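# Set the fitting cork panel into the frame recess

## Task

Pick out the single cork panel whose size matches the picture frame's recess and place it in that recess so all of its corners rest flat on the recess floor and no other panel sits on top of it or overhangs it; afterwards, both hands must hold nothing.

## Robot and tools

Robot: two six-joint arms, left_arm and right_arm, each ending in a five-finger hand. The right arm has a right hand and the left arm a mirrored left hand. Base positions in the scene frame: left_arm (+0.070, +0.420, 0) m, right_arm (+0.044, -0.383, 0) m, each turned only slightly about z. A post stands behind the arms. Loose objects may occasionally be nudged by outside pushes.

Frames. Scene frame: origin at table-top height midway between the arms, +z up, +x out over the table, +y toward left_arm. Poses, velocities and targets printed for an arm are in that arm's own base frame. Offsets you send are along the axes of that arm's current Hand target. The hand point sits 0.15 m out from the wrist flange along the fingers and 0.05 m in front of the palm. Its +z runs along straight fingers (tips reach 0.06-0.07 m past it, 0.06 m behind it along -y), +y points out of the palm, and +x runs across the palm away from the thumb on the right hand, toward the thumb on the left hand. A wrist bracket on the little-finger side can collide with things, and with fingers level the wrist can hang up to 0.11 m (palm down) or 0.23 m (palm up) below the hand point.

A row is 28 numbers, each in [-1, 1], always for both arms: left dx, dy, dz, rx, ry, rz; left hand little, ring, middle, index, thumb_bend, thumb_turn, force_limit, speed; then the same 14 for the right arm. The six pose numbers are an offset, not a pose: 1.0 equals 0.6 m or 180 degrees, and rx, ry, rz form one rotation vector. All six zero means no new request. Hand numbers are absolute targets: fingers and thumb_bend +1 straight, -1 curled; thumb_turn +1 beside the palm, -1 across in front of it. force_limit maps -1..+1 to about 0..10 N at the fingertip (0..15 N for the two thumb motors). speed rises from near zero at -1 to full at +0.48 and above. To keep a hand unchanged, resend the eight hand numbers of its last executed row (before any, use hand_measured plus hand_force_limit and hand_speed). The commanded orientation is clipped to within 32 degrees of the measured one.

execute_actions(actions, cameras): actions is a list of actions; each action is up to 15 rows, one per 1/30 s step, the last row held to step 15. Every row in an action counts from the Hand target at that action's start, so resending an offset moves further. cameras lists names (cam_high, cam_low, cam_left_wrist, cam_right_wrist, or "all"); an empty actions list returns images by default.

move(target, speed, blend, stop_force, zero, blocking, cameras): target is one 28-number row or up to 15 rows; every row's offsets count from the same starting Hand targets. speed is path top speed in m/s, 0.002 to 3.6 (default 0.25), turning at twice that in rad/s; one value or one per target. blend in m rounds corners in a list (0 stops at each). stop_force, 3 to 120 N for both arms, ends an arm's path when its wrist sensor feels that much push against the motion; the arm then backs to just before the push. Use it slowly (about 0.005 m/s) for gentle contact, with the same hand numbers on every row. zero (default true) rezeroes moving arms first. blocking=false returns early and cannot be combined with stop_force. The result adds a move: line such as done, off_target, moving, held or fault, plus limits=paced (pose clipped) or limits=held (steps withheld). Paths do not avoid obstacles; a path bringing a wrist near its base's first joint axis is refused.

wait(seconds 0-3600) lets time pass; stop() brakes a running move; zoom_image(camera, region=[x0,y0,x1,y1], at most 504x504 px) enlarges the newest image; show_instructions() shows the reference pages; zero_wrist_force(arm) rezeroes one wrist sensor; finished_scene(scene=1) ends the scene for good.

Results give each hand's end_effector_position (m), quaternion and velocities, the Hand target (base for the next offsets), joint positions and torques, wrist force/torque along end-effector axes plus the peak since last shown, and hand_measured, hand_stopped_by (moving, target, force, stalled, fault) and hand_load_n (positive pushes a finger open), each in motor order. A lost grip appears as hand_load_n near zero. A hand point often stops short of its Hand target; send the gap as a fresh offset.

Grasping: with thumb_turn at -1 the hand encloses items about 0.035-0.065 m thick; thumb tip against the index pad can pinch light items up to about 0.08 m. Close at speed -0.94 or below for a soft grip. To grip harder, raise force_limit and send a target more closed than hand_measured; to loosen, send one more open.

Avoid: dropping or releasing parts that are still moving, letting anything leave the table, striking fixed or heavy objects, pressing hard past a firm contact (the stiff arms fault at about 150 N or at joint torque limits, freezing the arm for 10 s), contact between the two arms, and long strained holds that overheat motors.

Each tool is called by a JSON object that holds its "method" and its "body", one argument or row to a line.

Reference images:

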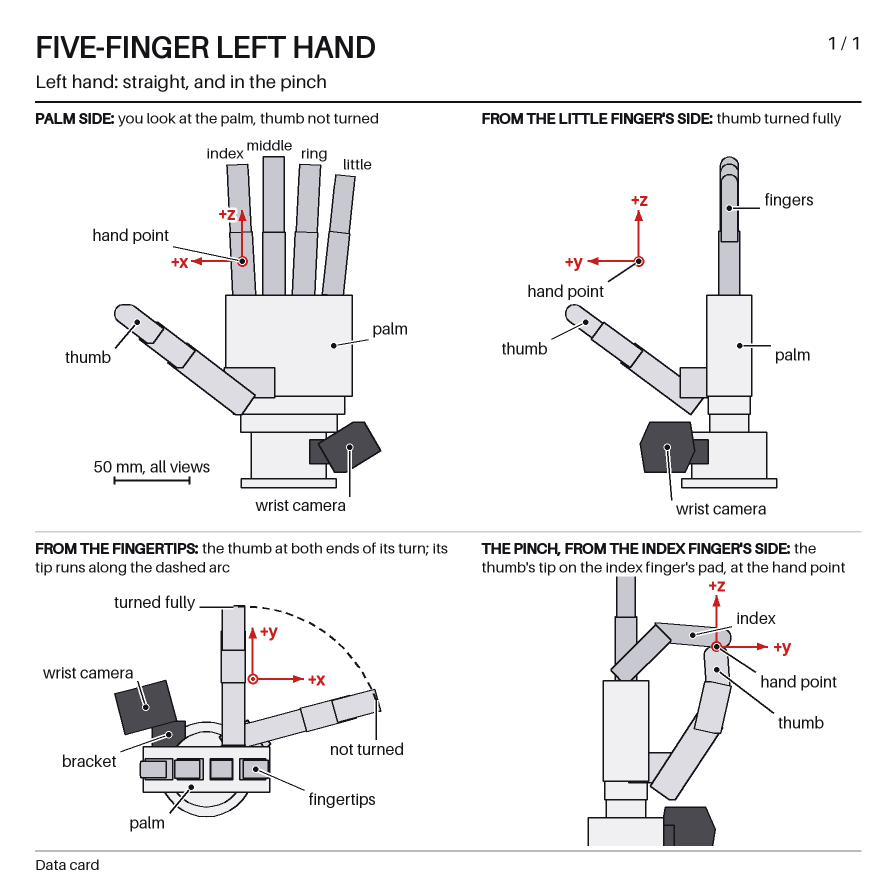

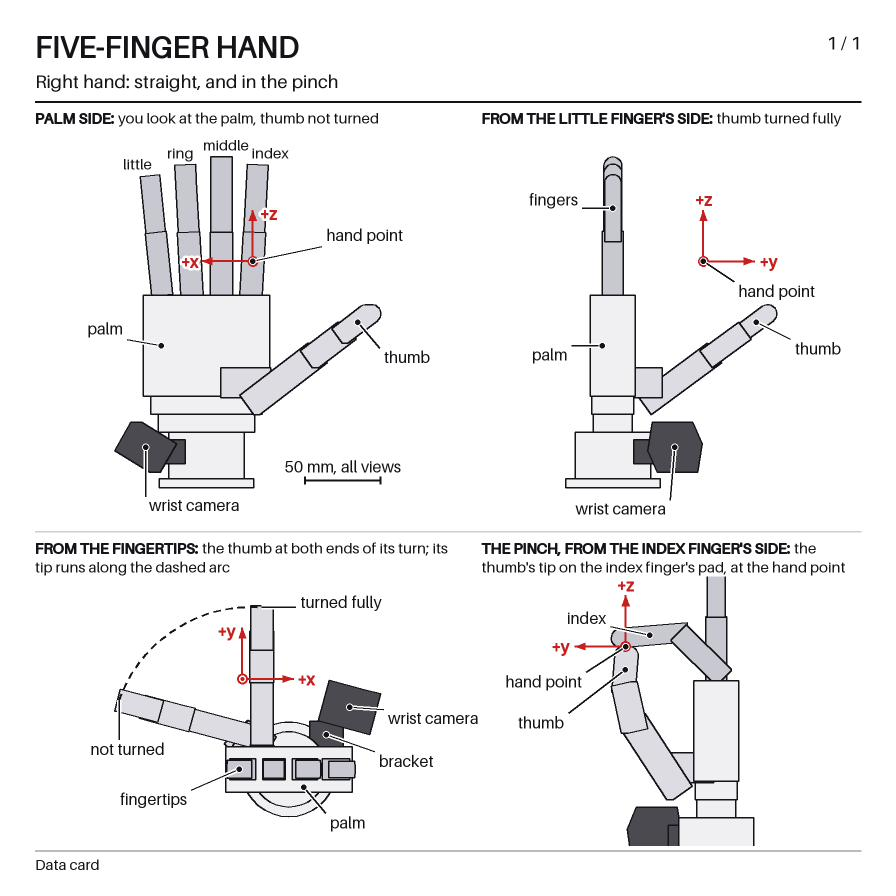

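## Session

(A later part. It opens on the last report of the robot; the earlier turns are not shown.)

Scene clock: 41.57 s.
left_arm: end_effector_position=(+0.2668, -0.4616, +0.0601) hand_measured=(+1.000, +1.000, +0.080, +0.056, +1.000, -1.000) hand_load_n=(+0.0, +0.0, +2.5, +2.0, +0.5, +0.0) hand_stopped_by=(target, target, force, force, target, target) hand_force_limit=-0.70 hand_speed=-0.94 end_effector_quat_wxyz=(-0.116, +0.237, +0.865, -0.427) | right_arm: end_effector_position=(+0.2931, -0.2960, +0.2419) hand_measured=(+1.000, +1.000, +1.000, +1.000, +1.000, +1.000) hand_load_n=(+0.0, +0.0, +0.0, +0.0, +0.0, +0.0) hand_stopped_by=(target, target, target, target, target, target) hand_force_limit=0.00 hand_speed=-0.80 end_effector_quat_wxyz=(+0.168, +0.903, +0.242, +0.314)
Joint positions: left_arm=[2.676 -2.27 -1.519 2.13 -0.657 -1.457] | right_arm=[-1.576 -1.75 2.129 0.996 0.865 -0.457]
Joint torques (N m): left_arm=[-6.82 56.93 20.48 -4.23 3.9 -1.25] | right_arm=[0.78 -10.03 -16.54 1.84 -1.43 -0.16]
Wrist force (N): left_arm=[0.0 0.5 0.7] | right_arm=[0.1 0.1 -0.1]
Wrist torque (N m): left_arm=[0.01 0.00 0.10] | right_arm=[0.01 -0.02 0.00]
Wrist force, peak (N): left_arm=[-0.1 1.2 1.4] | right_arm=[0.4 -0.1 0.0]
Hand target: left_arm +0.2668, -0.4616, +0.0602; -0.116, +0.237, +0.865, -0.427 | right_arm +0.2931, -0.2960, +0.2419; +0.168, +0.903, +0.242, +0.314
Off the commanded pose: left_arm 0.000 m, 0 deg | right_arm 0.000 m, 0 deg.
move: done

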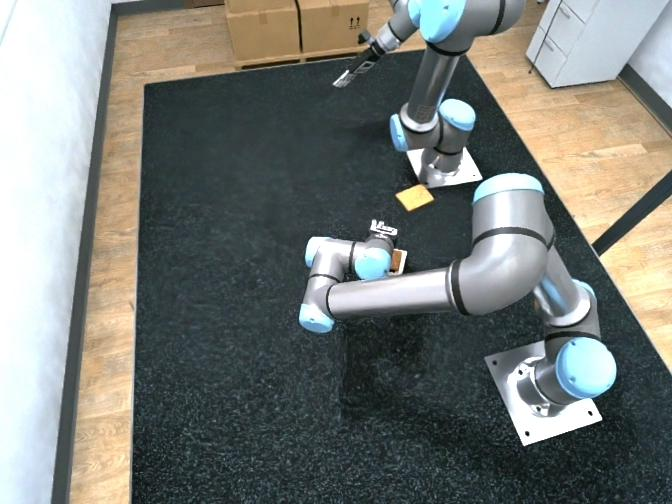

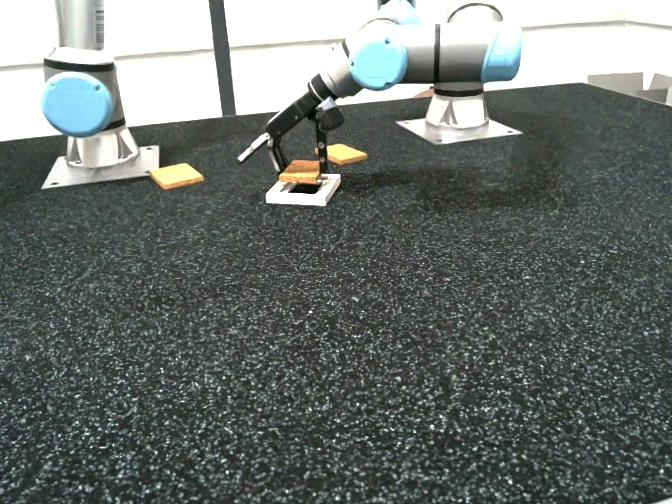

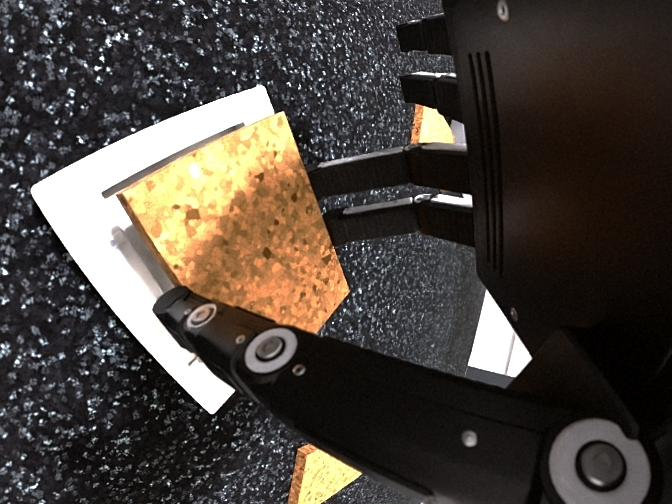

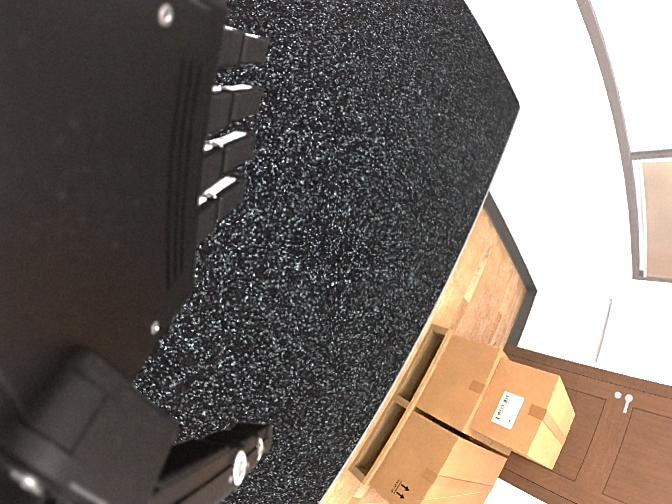

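{"method": "move", "body": {
  "target": [-0.00117,0.01459,0.00972,0,0,0,1,1,0.0,0.0,1,-1,-0.7,-0.94,0,0,0,0,0,0,1,1,1,1,1,1,0,-0.8],
  "speed": 0.03,
  "cameras": ["all"]
}}

{"method": "zoom_image", "body": {
  "camera": "cam_left_wrist",
  "region": [70, 160, 190, 260]
}}

{"method": "zoom_image", "body": {
  "camera": "cam_left_wrist",
  "region": [210, 80, 300, 150]
}}

{"method": "zoom_image", "body": {
  "camera": "cam_left_wrist",
  "region": [300, 230, 400, 340]
}}

{"method": "zoom_image", "body": {
  "camera": "cam_low",
  "region": [250, 140, 360, 215]
}}

Scene clock: 44.17 s.
left_arm: end_effector_position=(+0.2678, -0.4614, +0.0495) hand_measured=(+1.000, +1.000, +0.080, +0.056, +1.000, -1.000) hand_load_n=(+0.0, +0.0, +2.5, +2.5, +0.5, -0.5) hand_stopped_by=(target, target, force, force, target, target) hand_force_limit=-0.70 hand_speed=-0.94 end_effector_quat_wxyz=(-0.116, +0.237, +0.865, -0.427) | right_arm: end_effector_position=(+0.2931, -0.2960, +0.2419) hand_measured=(+1.000, +1.000, +1.000, +1.000, +1.000, +1.000) hand_load_n=(+0.0, +0.0, +0.0, -0.5, +0.0, +0.0) hand_stopped_by=(target, target, target, target, target, target) hand_force_limit=0.00 hand_speed=-0.80 end_effector_quat_wxyz=(+0.168, +0.903, +0.242, +0.314)
Joint positions: left_arm=[2.678 -2.286 -1.522 2.148 -0.657 -1.455] | right_arm=[-1.576 -1.75 2.129 0.996 0.865 -0.457]
Joint torques (N m): left_arm=[4.3 57.2 12.63 -4.19 -1.01 1.03] | right_arm=[1.4 -9.9 -16.99 1.78 -1.5 -0.18]
Wrist force (N): left_arm=[0.1 0.7 0.9] | right_arm=[0.2 0.1 -0.1]
Wrist torque (N m): left_arm=[0.00 -0.01 -0.10] | right_arm=[0.02 -0.02 0.01]
Wrist force, peak (N): left_arm=[0.0 0.9 1.2] | right_arm=[0.3 0.2 -0.2]
Hand target: left_arm +0.2678, -0.4614, +0.0497; -0.116, +0.237, +0.865, -0.427 | right_arm +0.2931, -0.2960, +0.2419; +0.168, +0.903, +0.242, +0.314
Off the commanded pose: left_arm 0.000 m, 0 deg | right_arm 0.000 m, 0 deg.
move: done

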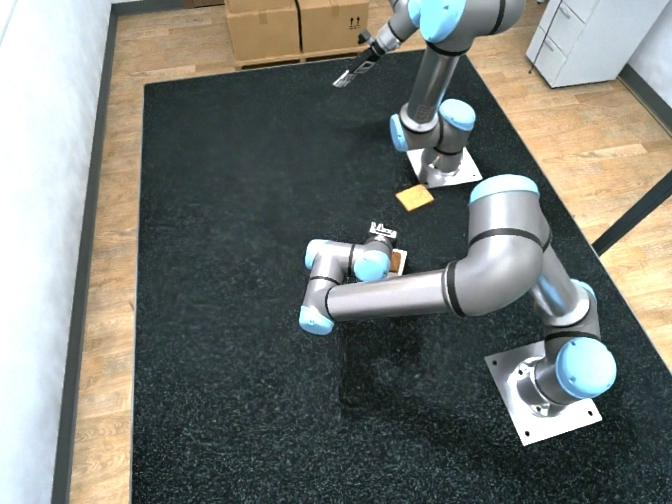

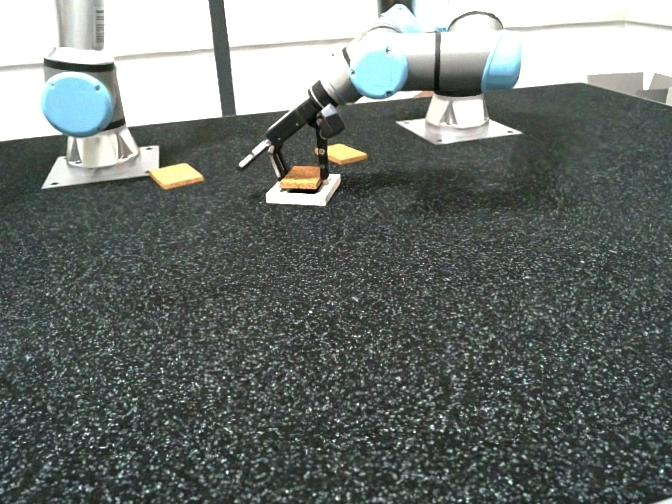

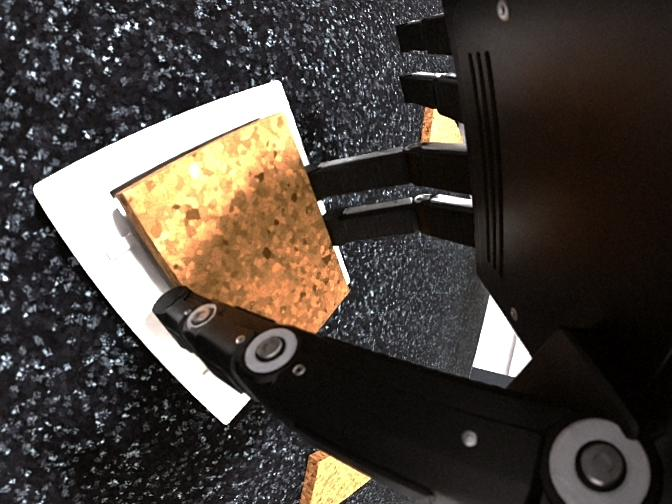

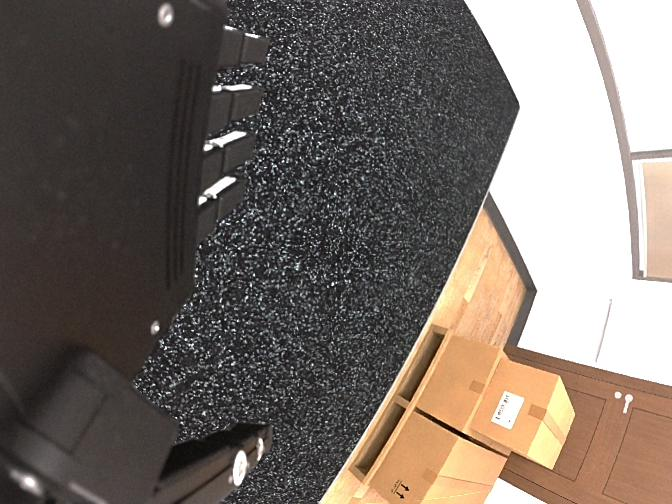

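Scaled by 4.200 from the camera's image (finer frame: 960x720).

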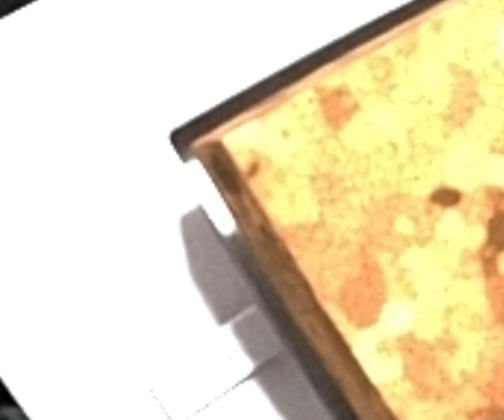

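Scaled by 5.600 from the camera's image (finer frame: 960x720).

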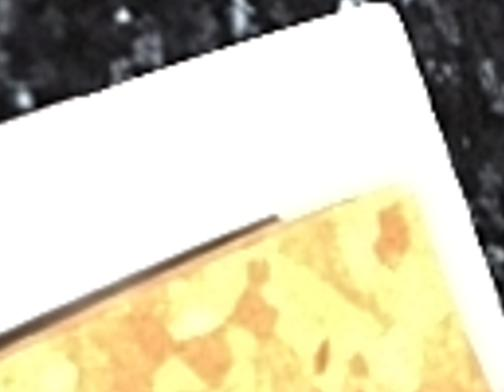

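Scaled by 4.582 from the camera's image (finer frame: 960x720).

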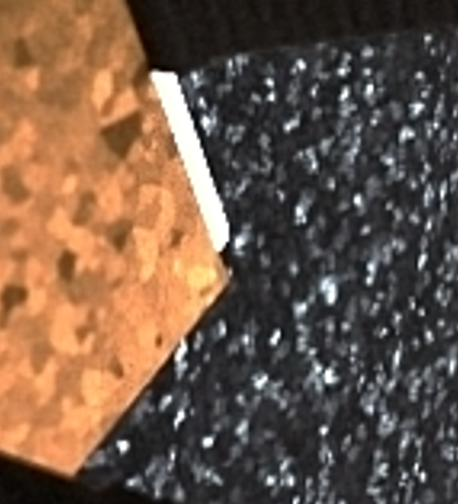

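Scaled by 4.582 from the camera's image (finer frame: 960x720).

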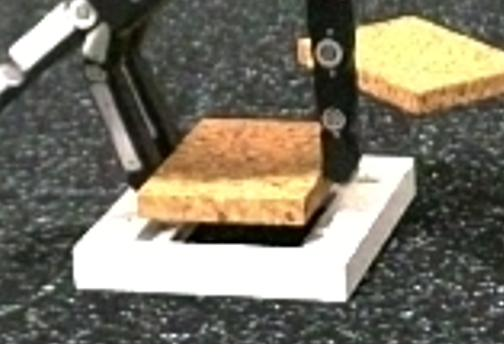

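{"method": "zoom_image", "body": {
  "camera": "cam_high",
  "region": [360, 225, 440, 295]
}}

{"method": "zoom_image", "body": {
  "camera": "cam_low",
  "region": [260, 160, 350, 210]
}}

{"method": "zoom_image", "body": {
  "camera": "cam_left_wrist",
  "region": [190, 320, 330, 440]
}}

Scaled by 6.300 from the camera's image (finer frame: 960x720).

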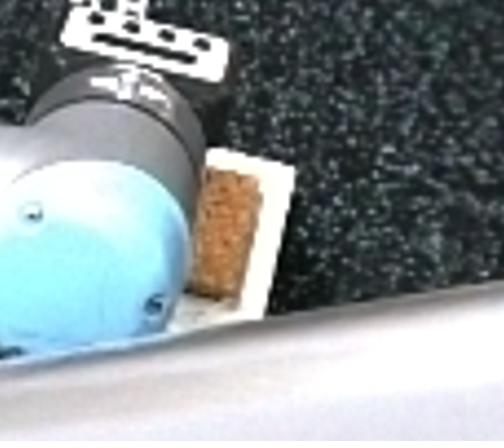

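Scaled by 5.600 from the camera's image (finer frame: 960x720).

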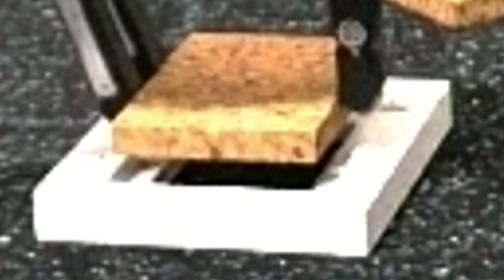

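Scaled by 3.600 from the camera's image (finer frame: 960x720).

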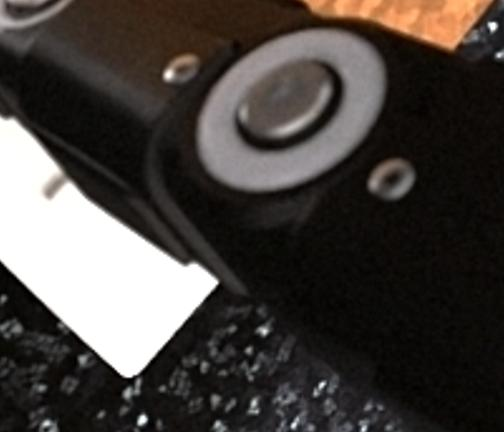

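{"method": "move", "body": {
  "target": [0,0.00346,0.00371,0,0,0,1,1,0.0,0.0,1,-1,-0.7,-0.94,0,0,0,0,0,0,1,1,1,1,1,1,0,-0.8],
  "speed": 0.01,
  "stop_force": 3,
  "cameras": ["cam_left_wrist","cam_low"]
}}

{"method": "zoom_image", "body": {
  "camera": "cam_left_wrist",
  "region": [70, 160, 190, 260]
}}

{"method": "zoom_image", "body": {
  "camera": "cam_left_wrist",
  "region": [210, 80, 300, 150]
}}

{"method": "zoom_image", "body": {
  "camera": "cam_low",
  "region": [260, 160, 350, 210]
}}

Scene clock: 47.57 s.
left_arm: end_effector_position=(+0.2675, -0.4618, +0.0466) hand_measured=(+1.000, +1.000, +0.080, +0.056, +1.000, -1.000) hand_load_n=(+0.0, +0.0, +2.5, +2.0, +0.5, +0.0) hand_stopped_by=(target, target, force, force, target, target) hand_force_limit=-0.70 hand_speed=-0.94 end_effector_quat_wxyz=(-0.116, +0.237, +0.865, -0.427) | right_arm: end_effector_position=(+0.2931, -0.2960, +0.2419) hand_measured=(+1.000, +1.000, +1.000, +1.000, +1.000, +1.000) hand_load_n=(+0.0, +0.0, +0.0, +0.0, +0.0, +0.0) hand_stopped_by=(target, target, target, target, target, target) hand_force_limit=0.00 hand_speed=-0.80 end_effector_quat_wxyz=(+0.168, +0.903, +0.242, +0.314)
Joint positions: left_arm=[2.677 -2.291 -1.523 2.155 -0.657 -1.457] | right_arm=[-1.576 -1.75 2.129 0.996 0.865 -0.457]
Joint torques (N m): left_arm=[-6.11 47.47 9.73 -4.02 3.38 -0.75] | right_arm=[0.87 -9.85 -16.88 1.79 -1.44 -0.18]
Wrist force (N): left_arm=[0.2 0.4 0.6] | right_arm=[0.1 0.0 -0.1]
Wrist torque (N m): left_arm=[-0.02 -0.03 0.12] | right_arm=[0.00 -0.02 0.00]
Wrist force, peak (N): left_arm=[-0.1 0.6 1.2] | right_arm=[0.1 0.1 -0.4]
Hand target: left_arm +0.2675, -0.4618, +0.0467; -0.116, +0.237, +0.865, -0.427 | right_arm +0.2931, -0.2960, +0.2419; +0.168, +0.903, +0.242, +0.314
Off the commanded pose: left_arm 0.000 m, 0 deg | right_arm 0.000 m, 0 deg.
move: done
Images, in order (width x height): cam_low 672x504, cam_left_wrist 672x504.

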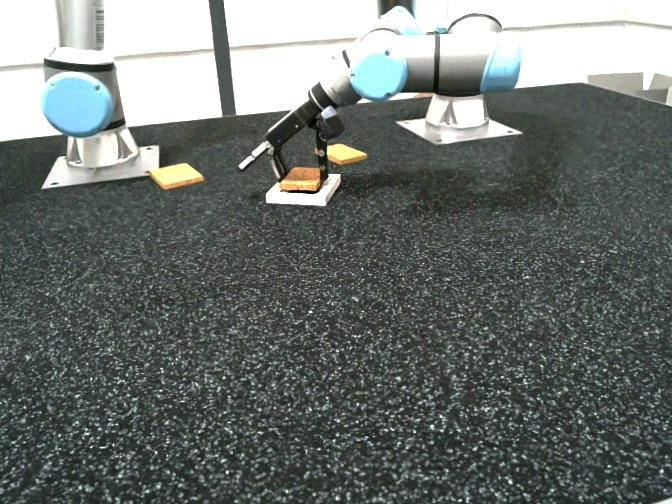

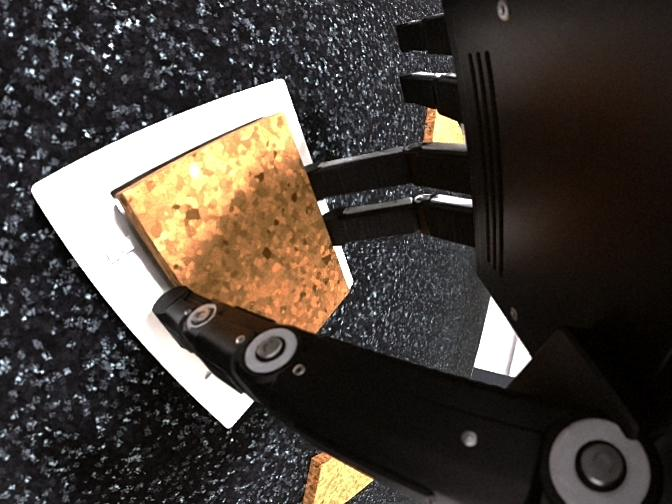

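Scaled by 4.200 from the camera's image (finer frame: 960x720).

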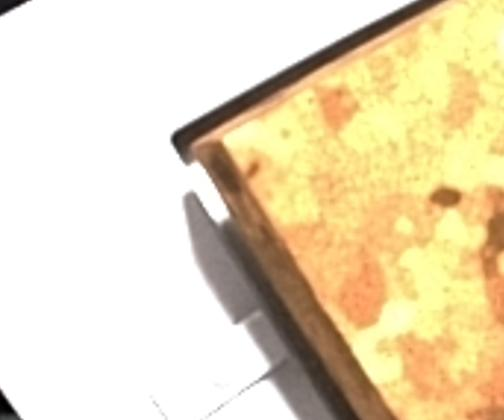

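Scaled by 5.600 from the camera's image (finer frame: 960x720).

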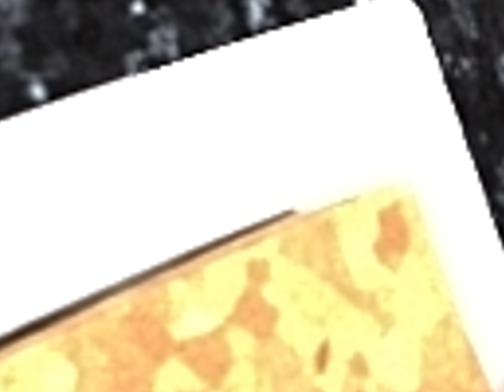

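Scaled by 5.600 from the camera's image (finer frame: 960x720).

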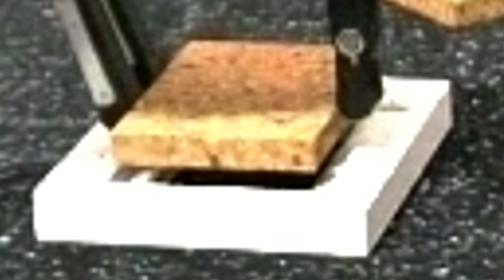

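{"method": "move", "body": {
  "target": [0,0.00397,0.00305,0,0,0,1,1,0.0,0.0,1,-1,-0.7,-0.94,0,0,0,0,0,0,1,1,1,1,1,1,0,-0.8],
  "speed": 0.006,
  "stop_force": 3,
  "cameras": ["cam_left_wrist","cam_low"]
}}

{"method": "zoom_image", "body": {
  "camera": "cam_left_wrist",
  "region": [70, 160, 190, 260]
}}

{"method": "zoom_image", "body": {
  "camera": "cam_left_wrist",
  "region": [210, 80, 300, 150]
}}

{"method": "zoom_image", "body": {
  "camera": "cam_low",
  "region": [260, 160, 350, 210]
}}

Scene clock: 49.27 s.
left_arm: end_effector_position=(+0.2675, -0.4618, +0.0436) hand_measured=(+1.000, +1.000, +0.080, +0.056, +1.000, -1.000) hand_load_n=(+0.0, +0.0, +2.5, +2.0, +0.5, -0.5) hand_stopped_by=(target, target, force, force, target, target) hand_force_limit=-0.70 hand_speed=-0.94 end_effector_quat_wxyz=(-0.116, +0.237, +0.865, -0.427) | right_arm: end_effector_position=(+0.2931, -0.2960, +0.2419) hand_measured=(+1.000, +1.000, +1.000, +1.000, +1.000, +1.000) hand_load_n=(+0.0, +0.0, +0.0, +0.0, +0.0, +0.0) hand_stopped_by=(target, target, target, target, target, target) hand_force_limit=0.00 hand_speed=-0.80 end_effector_quat_wxyz=(+0.168, +0.903, +0.242, +0.314)
Joint positions: left_arm=[2.677 -2.295 -1.524 2.161 -0.657 -1.457] | right_arm=[-1.576 -1.75 2.129 0.996 0.865 -0.457]
Joint torques (N m): left_arm=[0.39 47.9 10.76 -3.94 3.54 0.97] | right_arm=[1.07 -9.71 -17.36 1.84 -1.56 -0.18]
Wrist force (N): left_arm=[0.0 0.4 0.7] | right_arm=[0.0 0.2 -0.2]
Wrist torque (N m): left_arm=[-0.02 -0.01 0.11] | right_arm=[0.04 0.01 0.00]
Wrist force, peak (N): left_arm=[0.0 0.3 1.2] | right_arm=[0.3 -0.2 -0.3]
Hand target: left_arm +0.2675, -0.4618, +0.0437; -0.116, +0.237, +0.865, -0.427 | right_arm +0.2931, -0.2960, +0.2419; +0.168, +0.903, +0.242, +0.314
Off the commanded pose: left_arm 0.000 m, 0 deg | right_arm 0.000 m, 0 deg.
move: done
Images, in order (width x height): cam_low 672x504, cam_left_wrist 672x504.

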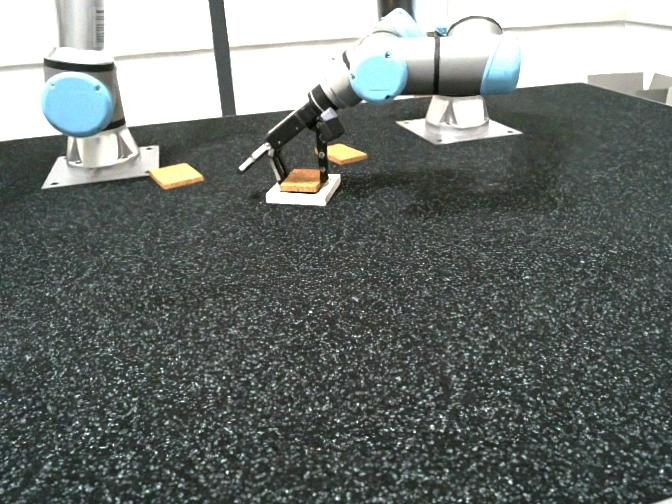

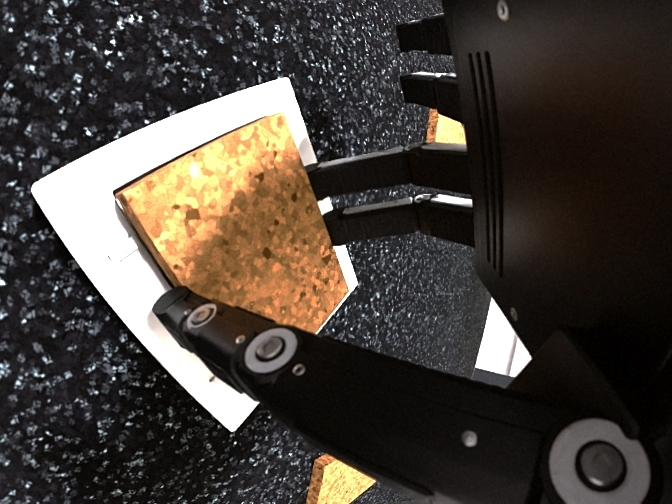

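Scaled by 4.200 from the camera's image (finer frame: 960x720).

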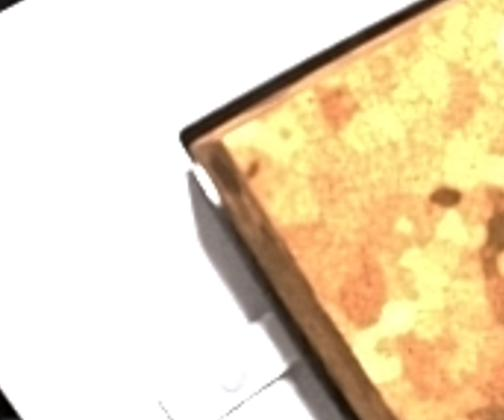

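Scaled by 5.600 from the camera's image (finer frame: 960x720).

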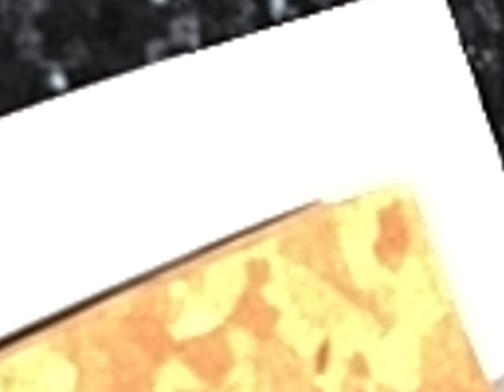

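Scaled by 5.600 from the camera's image (finer frame: 960x720).

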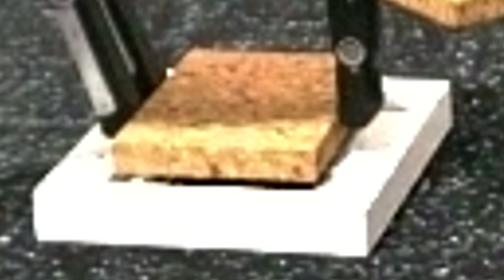

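{"method": "move", "body": {
  "target": [0,0.00198,0.00152,0,0,0,1,1,0.0,0.0,1,-1,-0.7,-0.94,0,0,0,0,0,0,1,1,1,1,1,1,0,-0.8],
  "speed": 0.005,
  "stop_force": 3,
  "zero": false,
  "cameras": ["cam_left_wrist","cam_low"]
}}

{"method": "zoom_image", "body": {
  "camera": "cam_left_wrist",
  "region": [70, 160, 190, 260]
}}

{"method": "zoom_image", "body": {
  "camera": "cam_left_wrist",
  "region": [210, 80, 300, 150]
}}

{"method": "zoom_image", "body": {
  "camera": "cam_low",
  "region": [260, 160, 350, 210]
}}

Scene clock: 50.53 s.
left_arm: end_effector_position=(+0.2675, -0.4618, +0.0422) hand_measured=(+1.000, +1.000, +0.080, +0.056, +1.000, -1.000) hand_load_n=(+0.0, +0.0, +2.5, +2.0, +0.5, +0.0) hand_stopped_by=(target, target, force, force, target, target) hand_force_limit=-0.70 hand_speed=-0.94 end_effector_quat_wxyz=(-0.116, +0.237, +0.865, -0.427) | right_arm: end_effector_position=(+0.2931, -0.2960, +0.2419) hand_measured=(+1.000, +1.000, +1.000, +1.000, +1.000, +1.000) hand_load_n=(-0.5, +0.0, +0.0, +0.0, +0.0, +0.0) hand_stopped_by=(target, target, target, target, target, target) hand_force_limit=0.00 hand_speed=-0.80 end_effector_quat_wxyz=(+0.168, +0.903, +0.242, +0.314)
Joint positions: left_arm=[2.677 -2.297 -1.525 2.163 -0.657 -1.457] | right_arm=[-1.576 -1.75 2.129 0.996 0.865 -0.457]
Joint torques (N m): left_arm=[2.8 41.13 8.74 -2.54 3.6 0.38] | right_arm=[1.96 -9.99 -17.06 1.79 -1.57 -0.2]
Wrist force (N): left_arm=[0.0 0.3 0.7] | right_arm=[0.2 -0.1 -0.1]
Wrist torque (N m): left_arm=[-0.04 -0.01 0.11] | right_arm=[-0.01 -0.03 0.01]
Wrist force, peak (N): left_arm=[0.0 0.7 1.2] | right_arm=[0.3 0.2 -0.2]
Hand target: left_arm +0.2676, -0.4618, +0.0422; -0.116, +0.237, +0.865, -0.427 | right_arm +0.2931, -0.2960, +0.2419; +0.168, +0.903, +0.242, +0.314
Off the commanded pose: left_arm 0.000 m, 0 deg | right_arm 0.000 m, 0 deg.
move: done
Images, in order (width x height): cam_low 672x504, cam_left_wrist 672x504.

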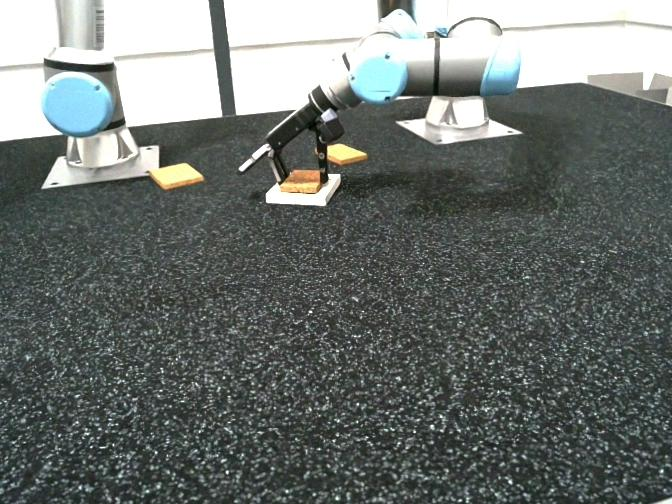

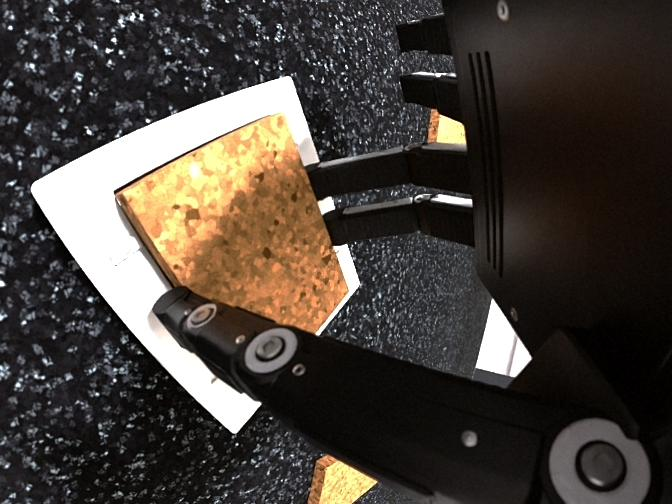

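Scaled by 4.200 from the camera's image (finer frame: 960x720).

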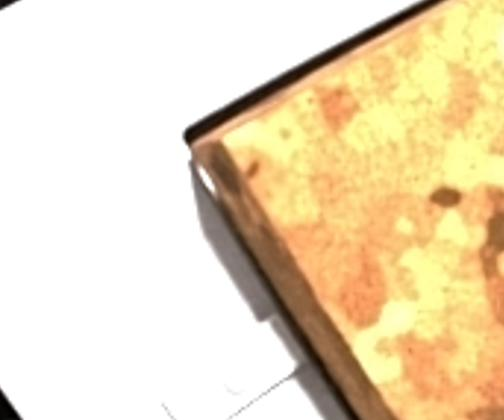

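Scaled by 5.600 from the camera's image (finer frame: 960x720).

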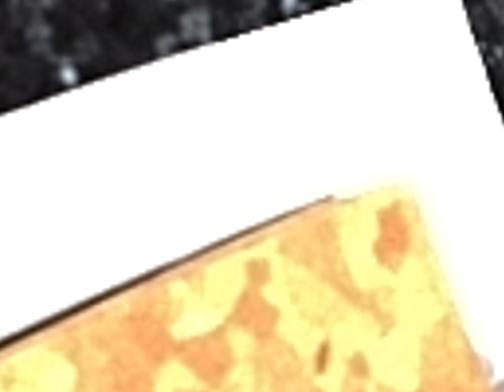

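Scaled by 5.600 from the camera's image (finer frame: 960x720).

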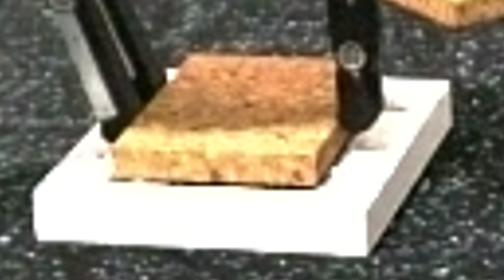

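{"method": "move", "body": {
  "target": [
    [0.00167,-0.00061,0.00079,0,0,0,1,1,0.0,0.0,1,-1,-0.7,-0.94,0,0,0,0,0,0,1,1,1,1,1,1,0,-0.8],
    [0.00167,0.00137,0.00231,0,0,0,1,1,0.0,0.0,1,-1,-0.7,-0.94,0,0,0,0,0,0,1,1,1,1,1,1,0,-0.8]
  ],
  "speed": 0.005,
  "stop_force": 3,
  "zero": false,
  "cameras": ["cam_left_wrist","cam_low"]
}}

{"method": "zoom_image", "body": {
  "camera": "cam_left_wrist",
  "region": [70, 160, 190, 260]
}}

{"method": "zoom_image", "body": {
  "camera": "cam_left_wrist",
  "region": [210, 80, 300, 150]
}}

{"method": "zoom_image", "body": {
  "camera": "cam_low",
  "region": [260, 160, 350, 210]
}}

Scene clock: 52.40 s.
left_arm: end_effector_position=(+0.2664, -0.4619, +0.0407) hand_measured=(+1.000, +1.000, +0.080, +0.056, +1.000, -1.000) hand_load_n=(+0.0, +0.0, +2.5, +2.0, +0.5, +0.0) hand_stopped_by=(target, target, force, force, target, target) hand_force_limit=-0.70 hand_speed=-0.94 end_effector_quat_wxyz=(-0.116, +0.237, +0.865, -0.427) | right_arm: end_effector_position=(+0.2931, -0.2960, +0.2419) hand_measured=(+1.000, +1.000, +1.000, +1.000, +1.000, +1.000) hand_load_n=(+0.0, +0.0, +0.0, +0.0, +0.0, +0.0) hand_stopped_by=(target, target, target, target, target, target) hand_force_limit=0.00 hand_speed=-0.80 end_effector_quat_wxyz=(+0.168, +0.903, +0.242, +0.314)
Joint positions: left_arm=[2.676 -2.298 -1.529 2.169 -0.657 -1.459] | right_arm=[-1.576 -1.75 2.129 0.996 0.865 -0.457]
Joint torques (N m): left_arm=[-8.95 37.76 10.08 -3.71 3.84 1.05] | right_arm=[1.47 -9.84 -16.55 1.84 -1.6 -0.2]
Wrist force (N): left_arm=[-0.1 0.5 0.7] | right_arm=[0.0 0.0 0.0]
Wrist torque (N m): left_arm=[-0.01 0.01 0.10] | right_arm=[0.01 0.00 0.00]
Wrist force, peak (N): left_arm=[0.2 0.8 1.1] | right_arm=[0.3 0.0 -0.3]
Hand target: left_arm +0.2664, -0.4618, +0.0407; -0.116, +0.237, +0.865, -0.427 | right_arm +0.2931, -0.2960, +0.2419; +0.168, +0.903, +0.242, +0.314
Off the commanded pose: left_arm 0.000 m, 0 deg | right_arm 0.000 m, 0 deg.
move: done
Images, in order (width x height): cam_low 672x504, cam_left_wrist 672x504.

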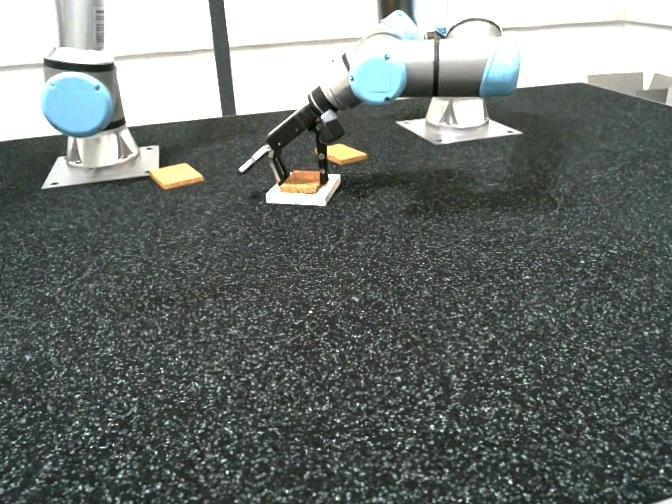

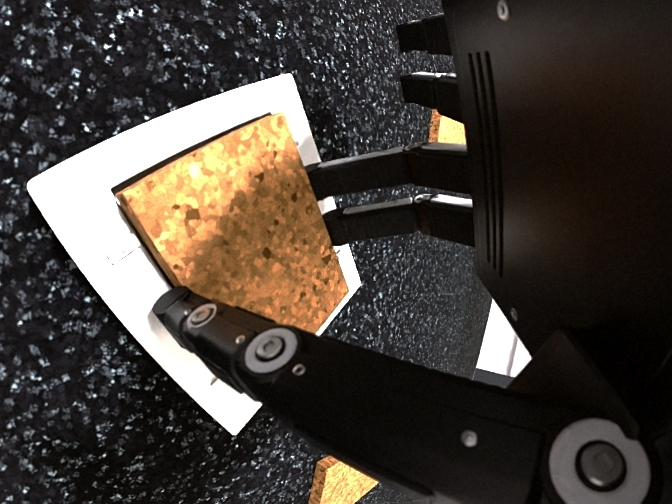

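Scaled by 4.200 from the camera's image (finer frame: 960x720).

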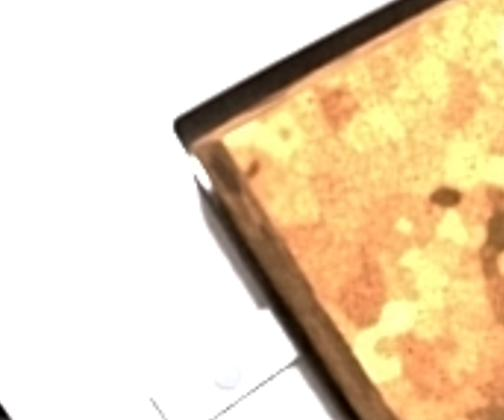

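Scaled by 5.600 from the camera's image (finer frame: 960x720).

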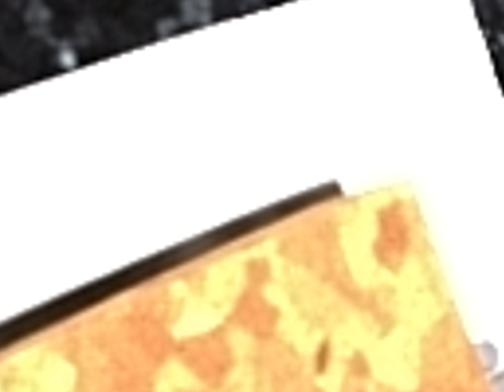

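Scaled by 5.600 from the camera's image (finer frame: 960x720).

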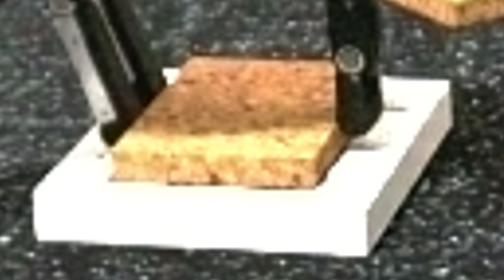

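{"method": "move", "body": {
  "target": [0,0.00198,0.00152,0,0,0,1,1,0.0,0.0,1,-1,-0.7,-0.94,0,0,0,0,0,0,1,1,1,1,1,1,0,-0.8],
  "speed": 0.005,
  "stop_force": 3,
  "zero": false,
  "cameras": ["cam_left_wrist","cam_low"]
}}

{"method": "zoom_image", "body": {
  "camera": "cam_left_wrist",
  "region": [70, 160, 190, 260]
}}

{"method": "zoom_image", "body": {
  "camera": "cam_left_wrist",
  "region": [250, 90, 370, 310]
}}

{"method": "zoom_image", "body": {
  "camera": "cam_low",
  "region": [260, 160, 350, 210]
}}

Scene clock: 53.80 s.
left_arm: end_effector_position=(+0.2664, -0.4619, +0.0404) hand_measured=(+1.000, +1.000, +0.080, +0.056, +1.000, -1.000) hand_load_n=(+0.0, +0.0, +2.5, +1.5, +0.5, +0.0) hand_stopped_by=(target, target, force, force, target, target) hand_force_limit=-0.70 hand_speed=-0.94 end_effector_quat_wxyz=(-0.116, +0.237, +0.865, -0.427) | right_arm: end_effector_position=(+0.2931, -0.2960, +0.2419) hand_measured=(+1.000, +1.000, +1.000, +1.000, +1.000, +1.000) hand_load_n=(+0.0, +0.0, -0.5, +0.0, -0.5, +0.0) hand_stopped_by=(target, target, target, target, target, target) hand_force_limit=0.00 hand_speed=-0.80 end_effector_quat_wxyz=(+0.168, +0.903, +0.242, +0.314)
Joint positions: left_arm=[2.676 -2.298 -1.529 2.169 -0.657 -1.459] | right_arm=[-1.576 -1.75 2.129 0.996 0.865 -0.457]
Joint torques (N m): left_arm=[-7.78 55.77 18.72 -4.11 -1.2 1.34] | right_arm=[1.18 -9.98 -16.93 1.78 -1.57 -0.22]
Wrist force (N): left_arm=[0.0 -1.4 -0.4] | right_arm=[0.2 0.2 -0.1]
Wrist torque (N m): left_arm=[-0.06 -0.01 0.14] | right_arm=[0.03 -0.03 0.02]
Wrist force, peak (N): left_arm=[0.3 -4.9 -2.2] | right_arm=[0.2 -0.1 -0.4]
Hand target: left_arm +0.2664, -0.4618, +0.0404; -0.116, +0.237, +0.865, -0.427 (not the last commanded pose) | right_arm +0.2931, -0.2960, +0.2419; +0.168, +0.903, +0.242, +0.314
Off the commanded pose: left_arm 0.001 m, 0 deg | right_arm 0.000 m, 0 deg.
move: contact (left_arm)
Images, in order (width x height): cam_low 672x504, cam_left_wrist 672x504.

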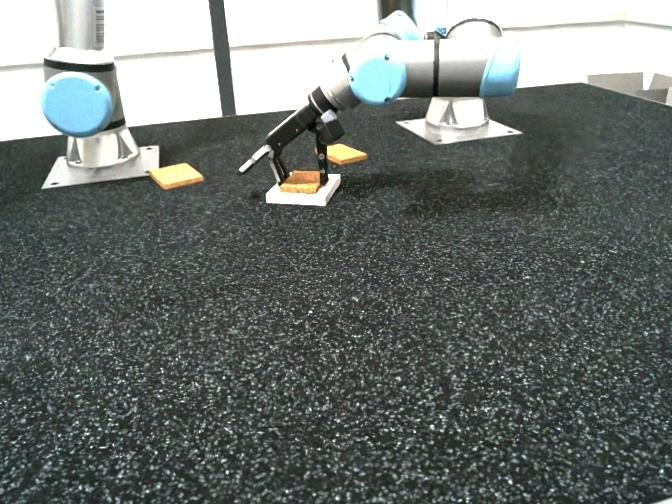

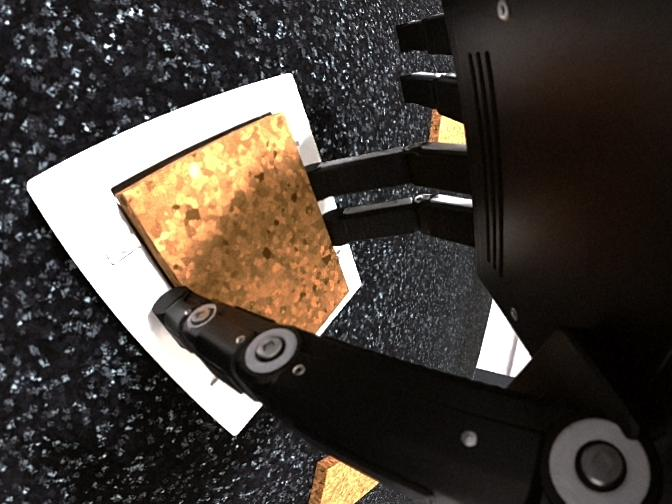

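Scaled by 4.200 from the camera's image (finer frame: 960x720).

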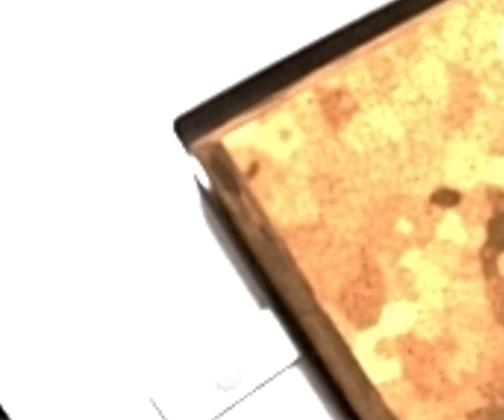

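Scaled by 2.291 from the camera's image (finer frame: 960x720).

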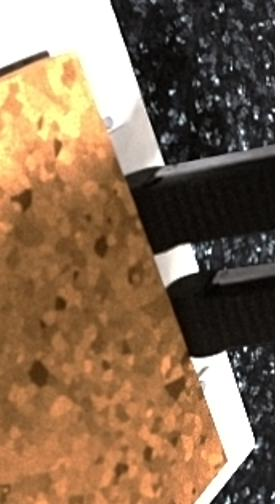

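Scaled by 5.600 from the camera's image (finer frame: 960x720).

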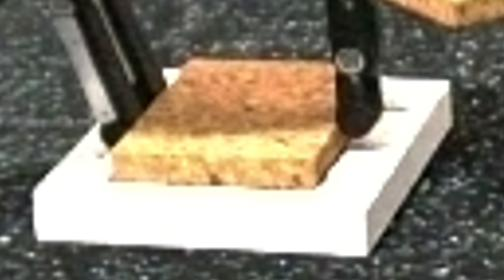

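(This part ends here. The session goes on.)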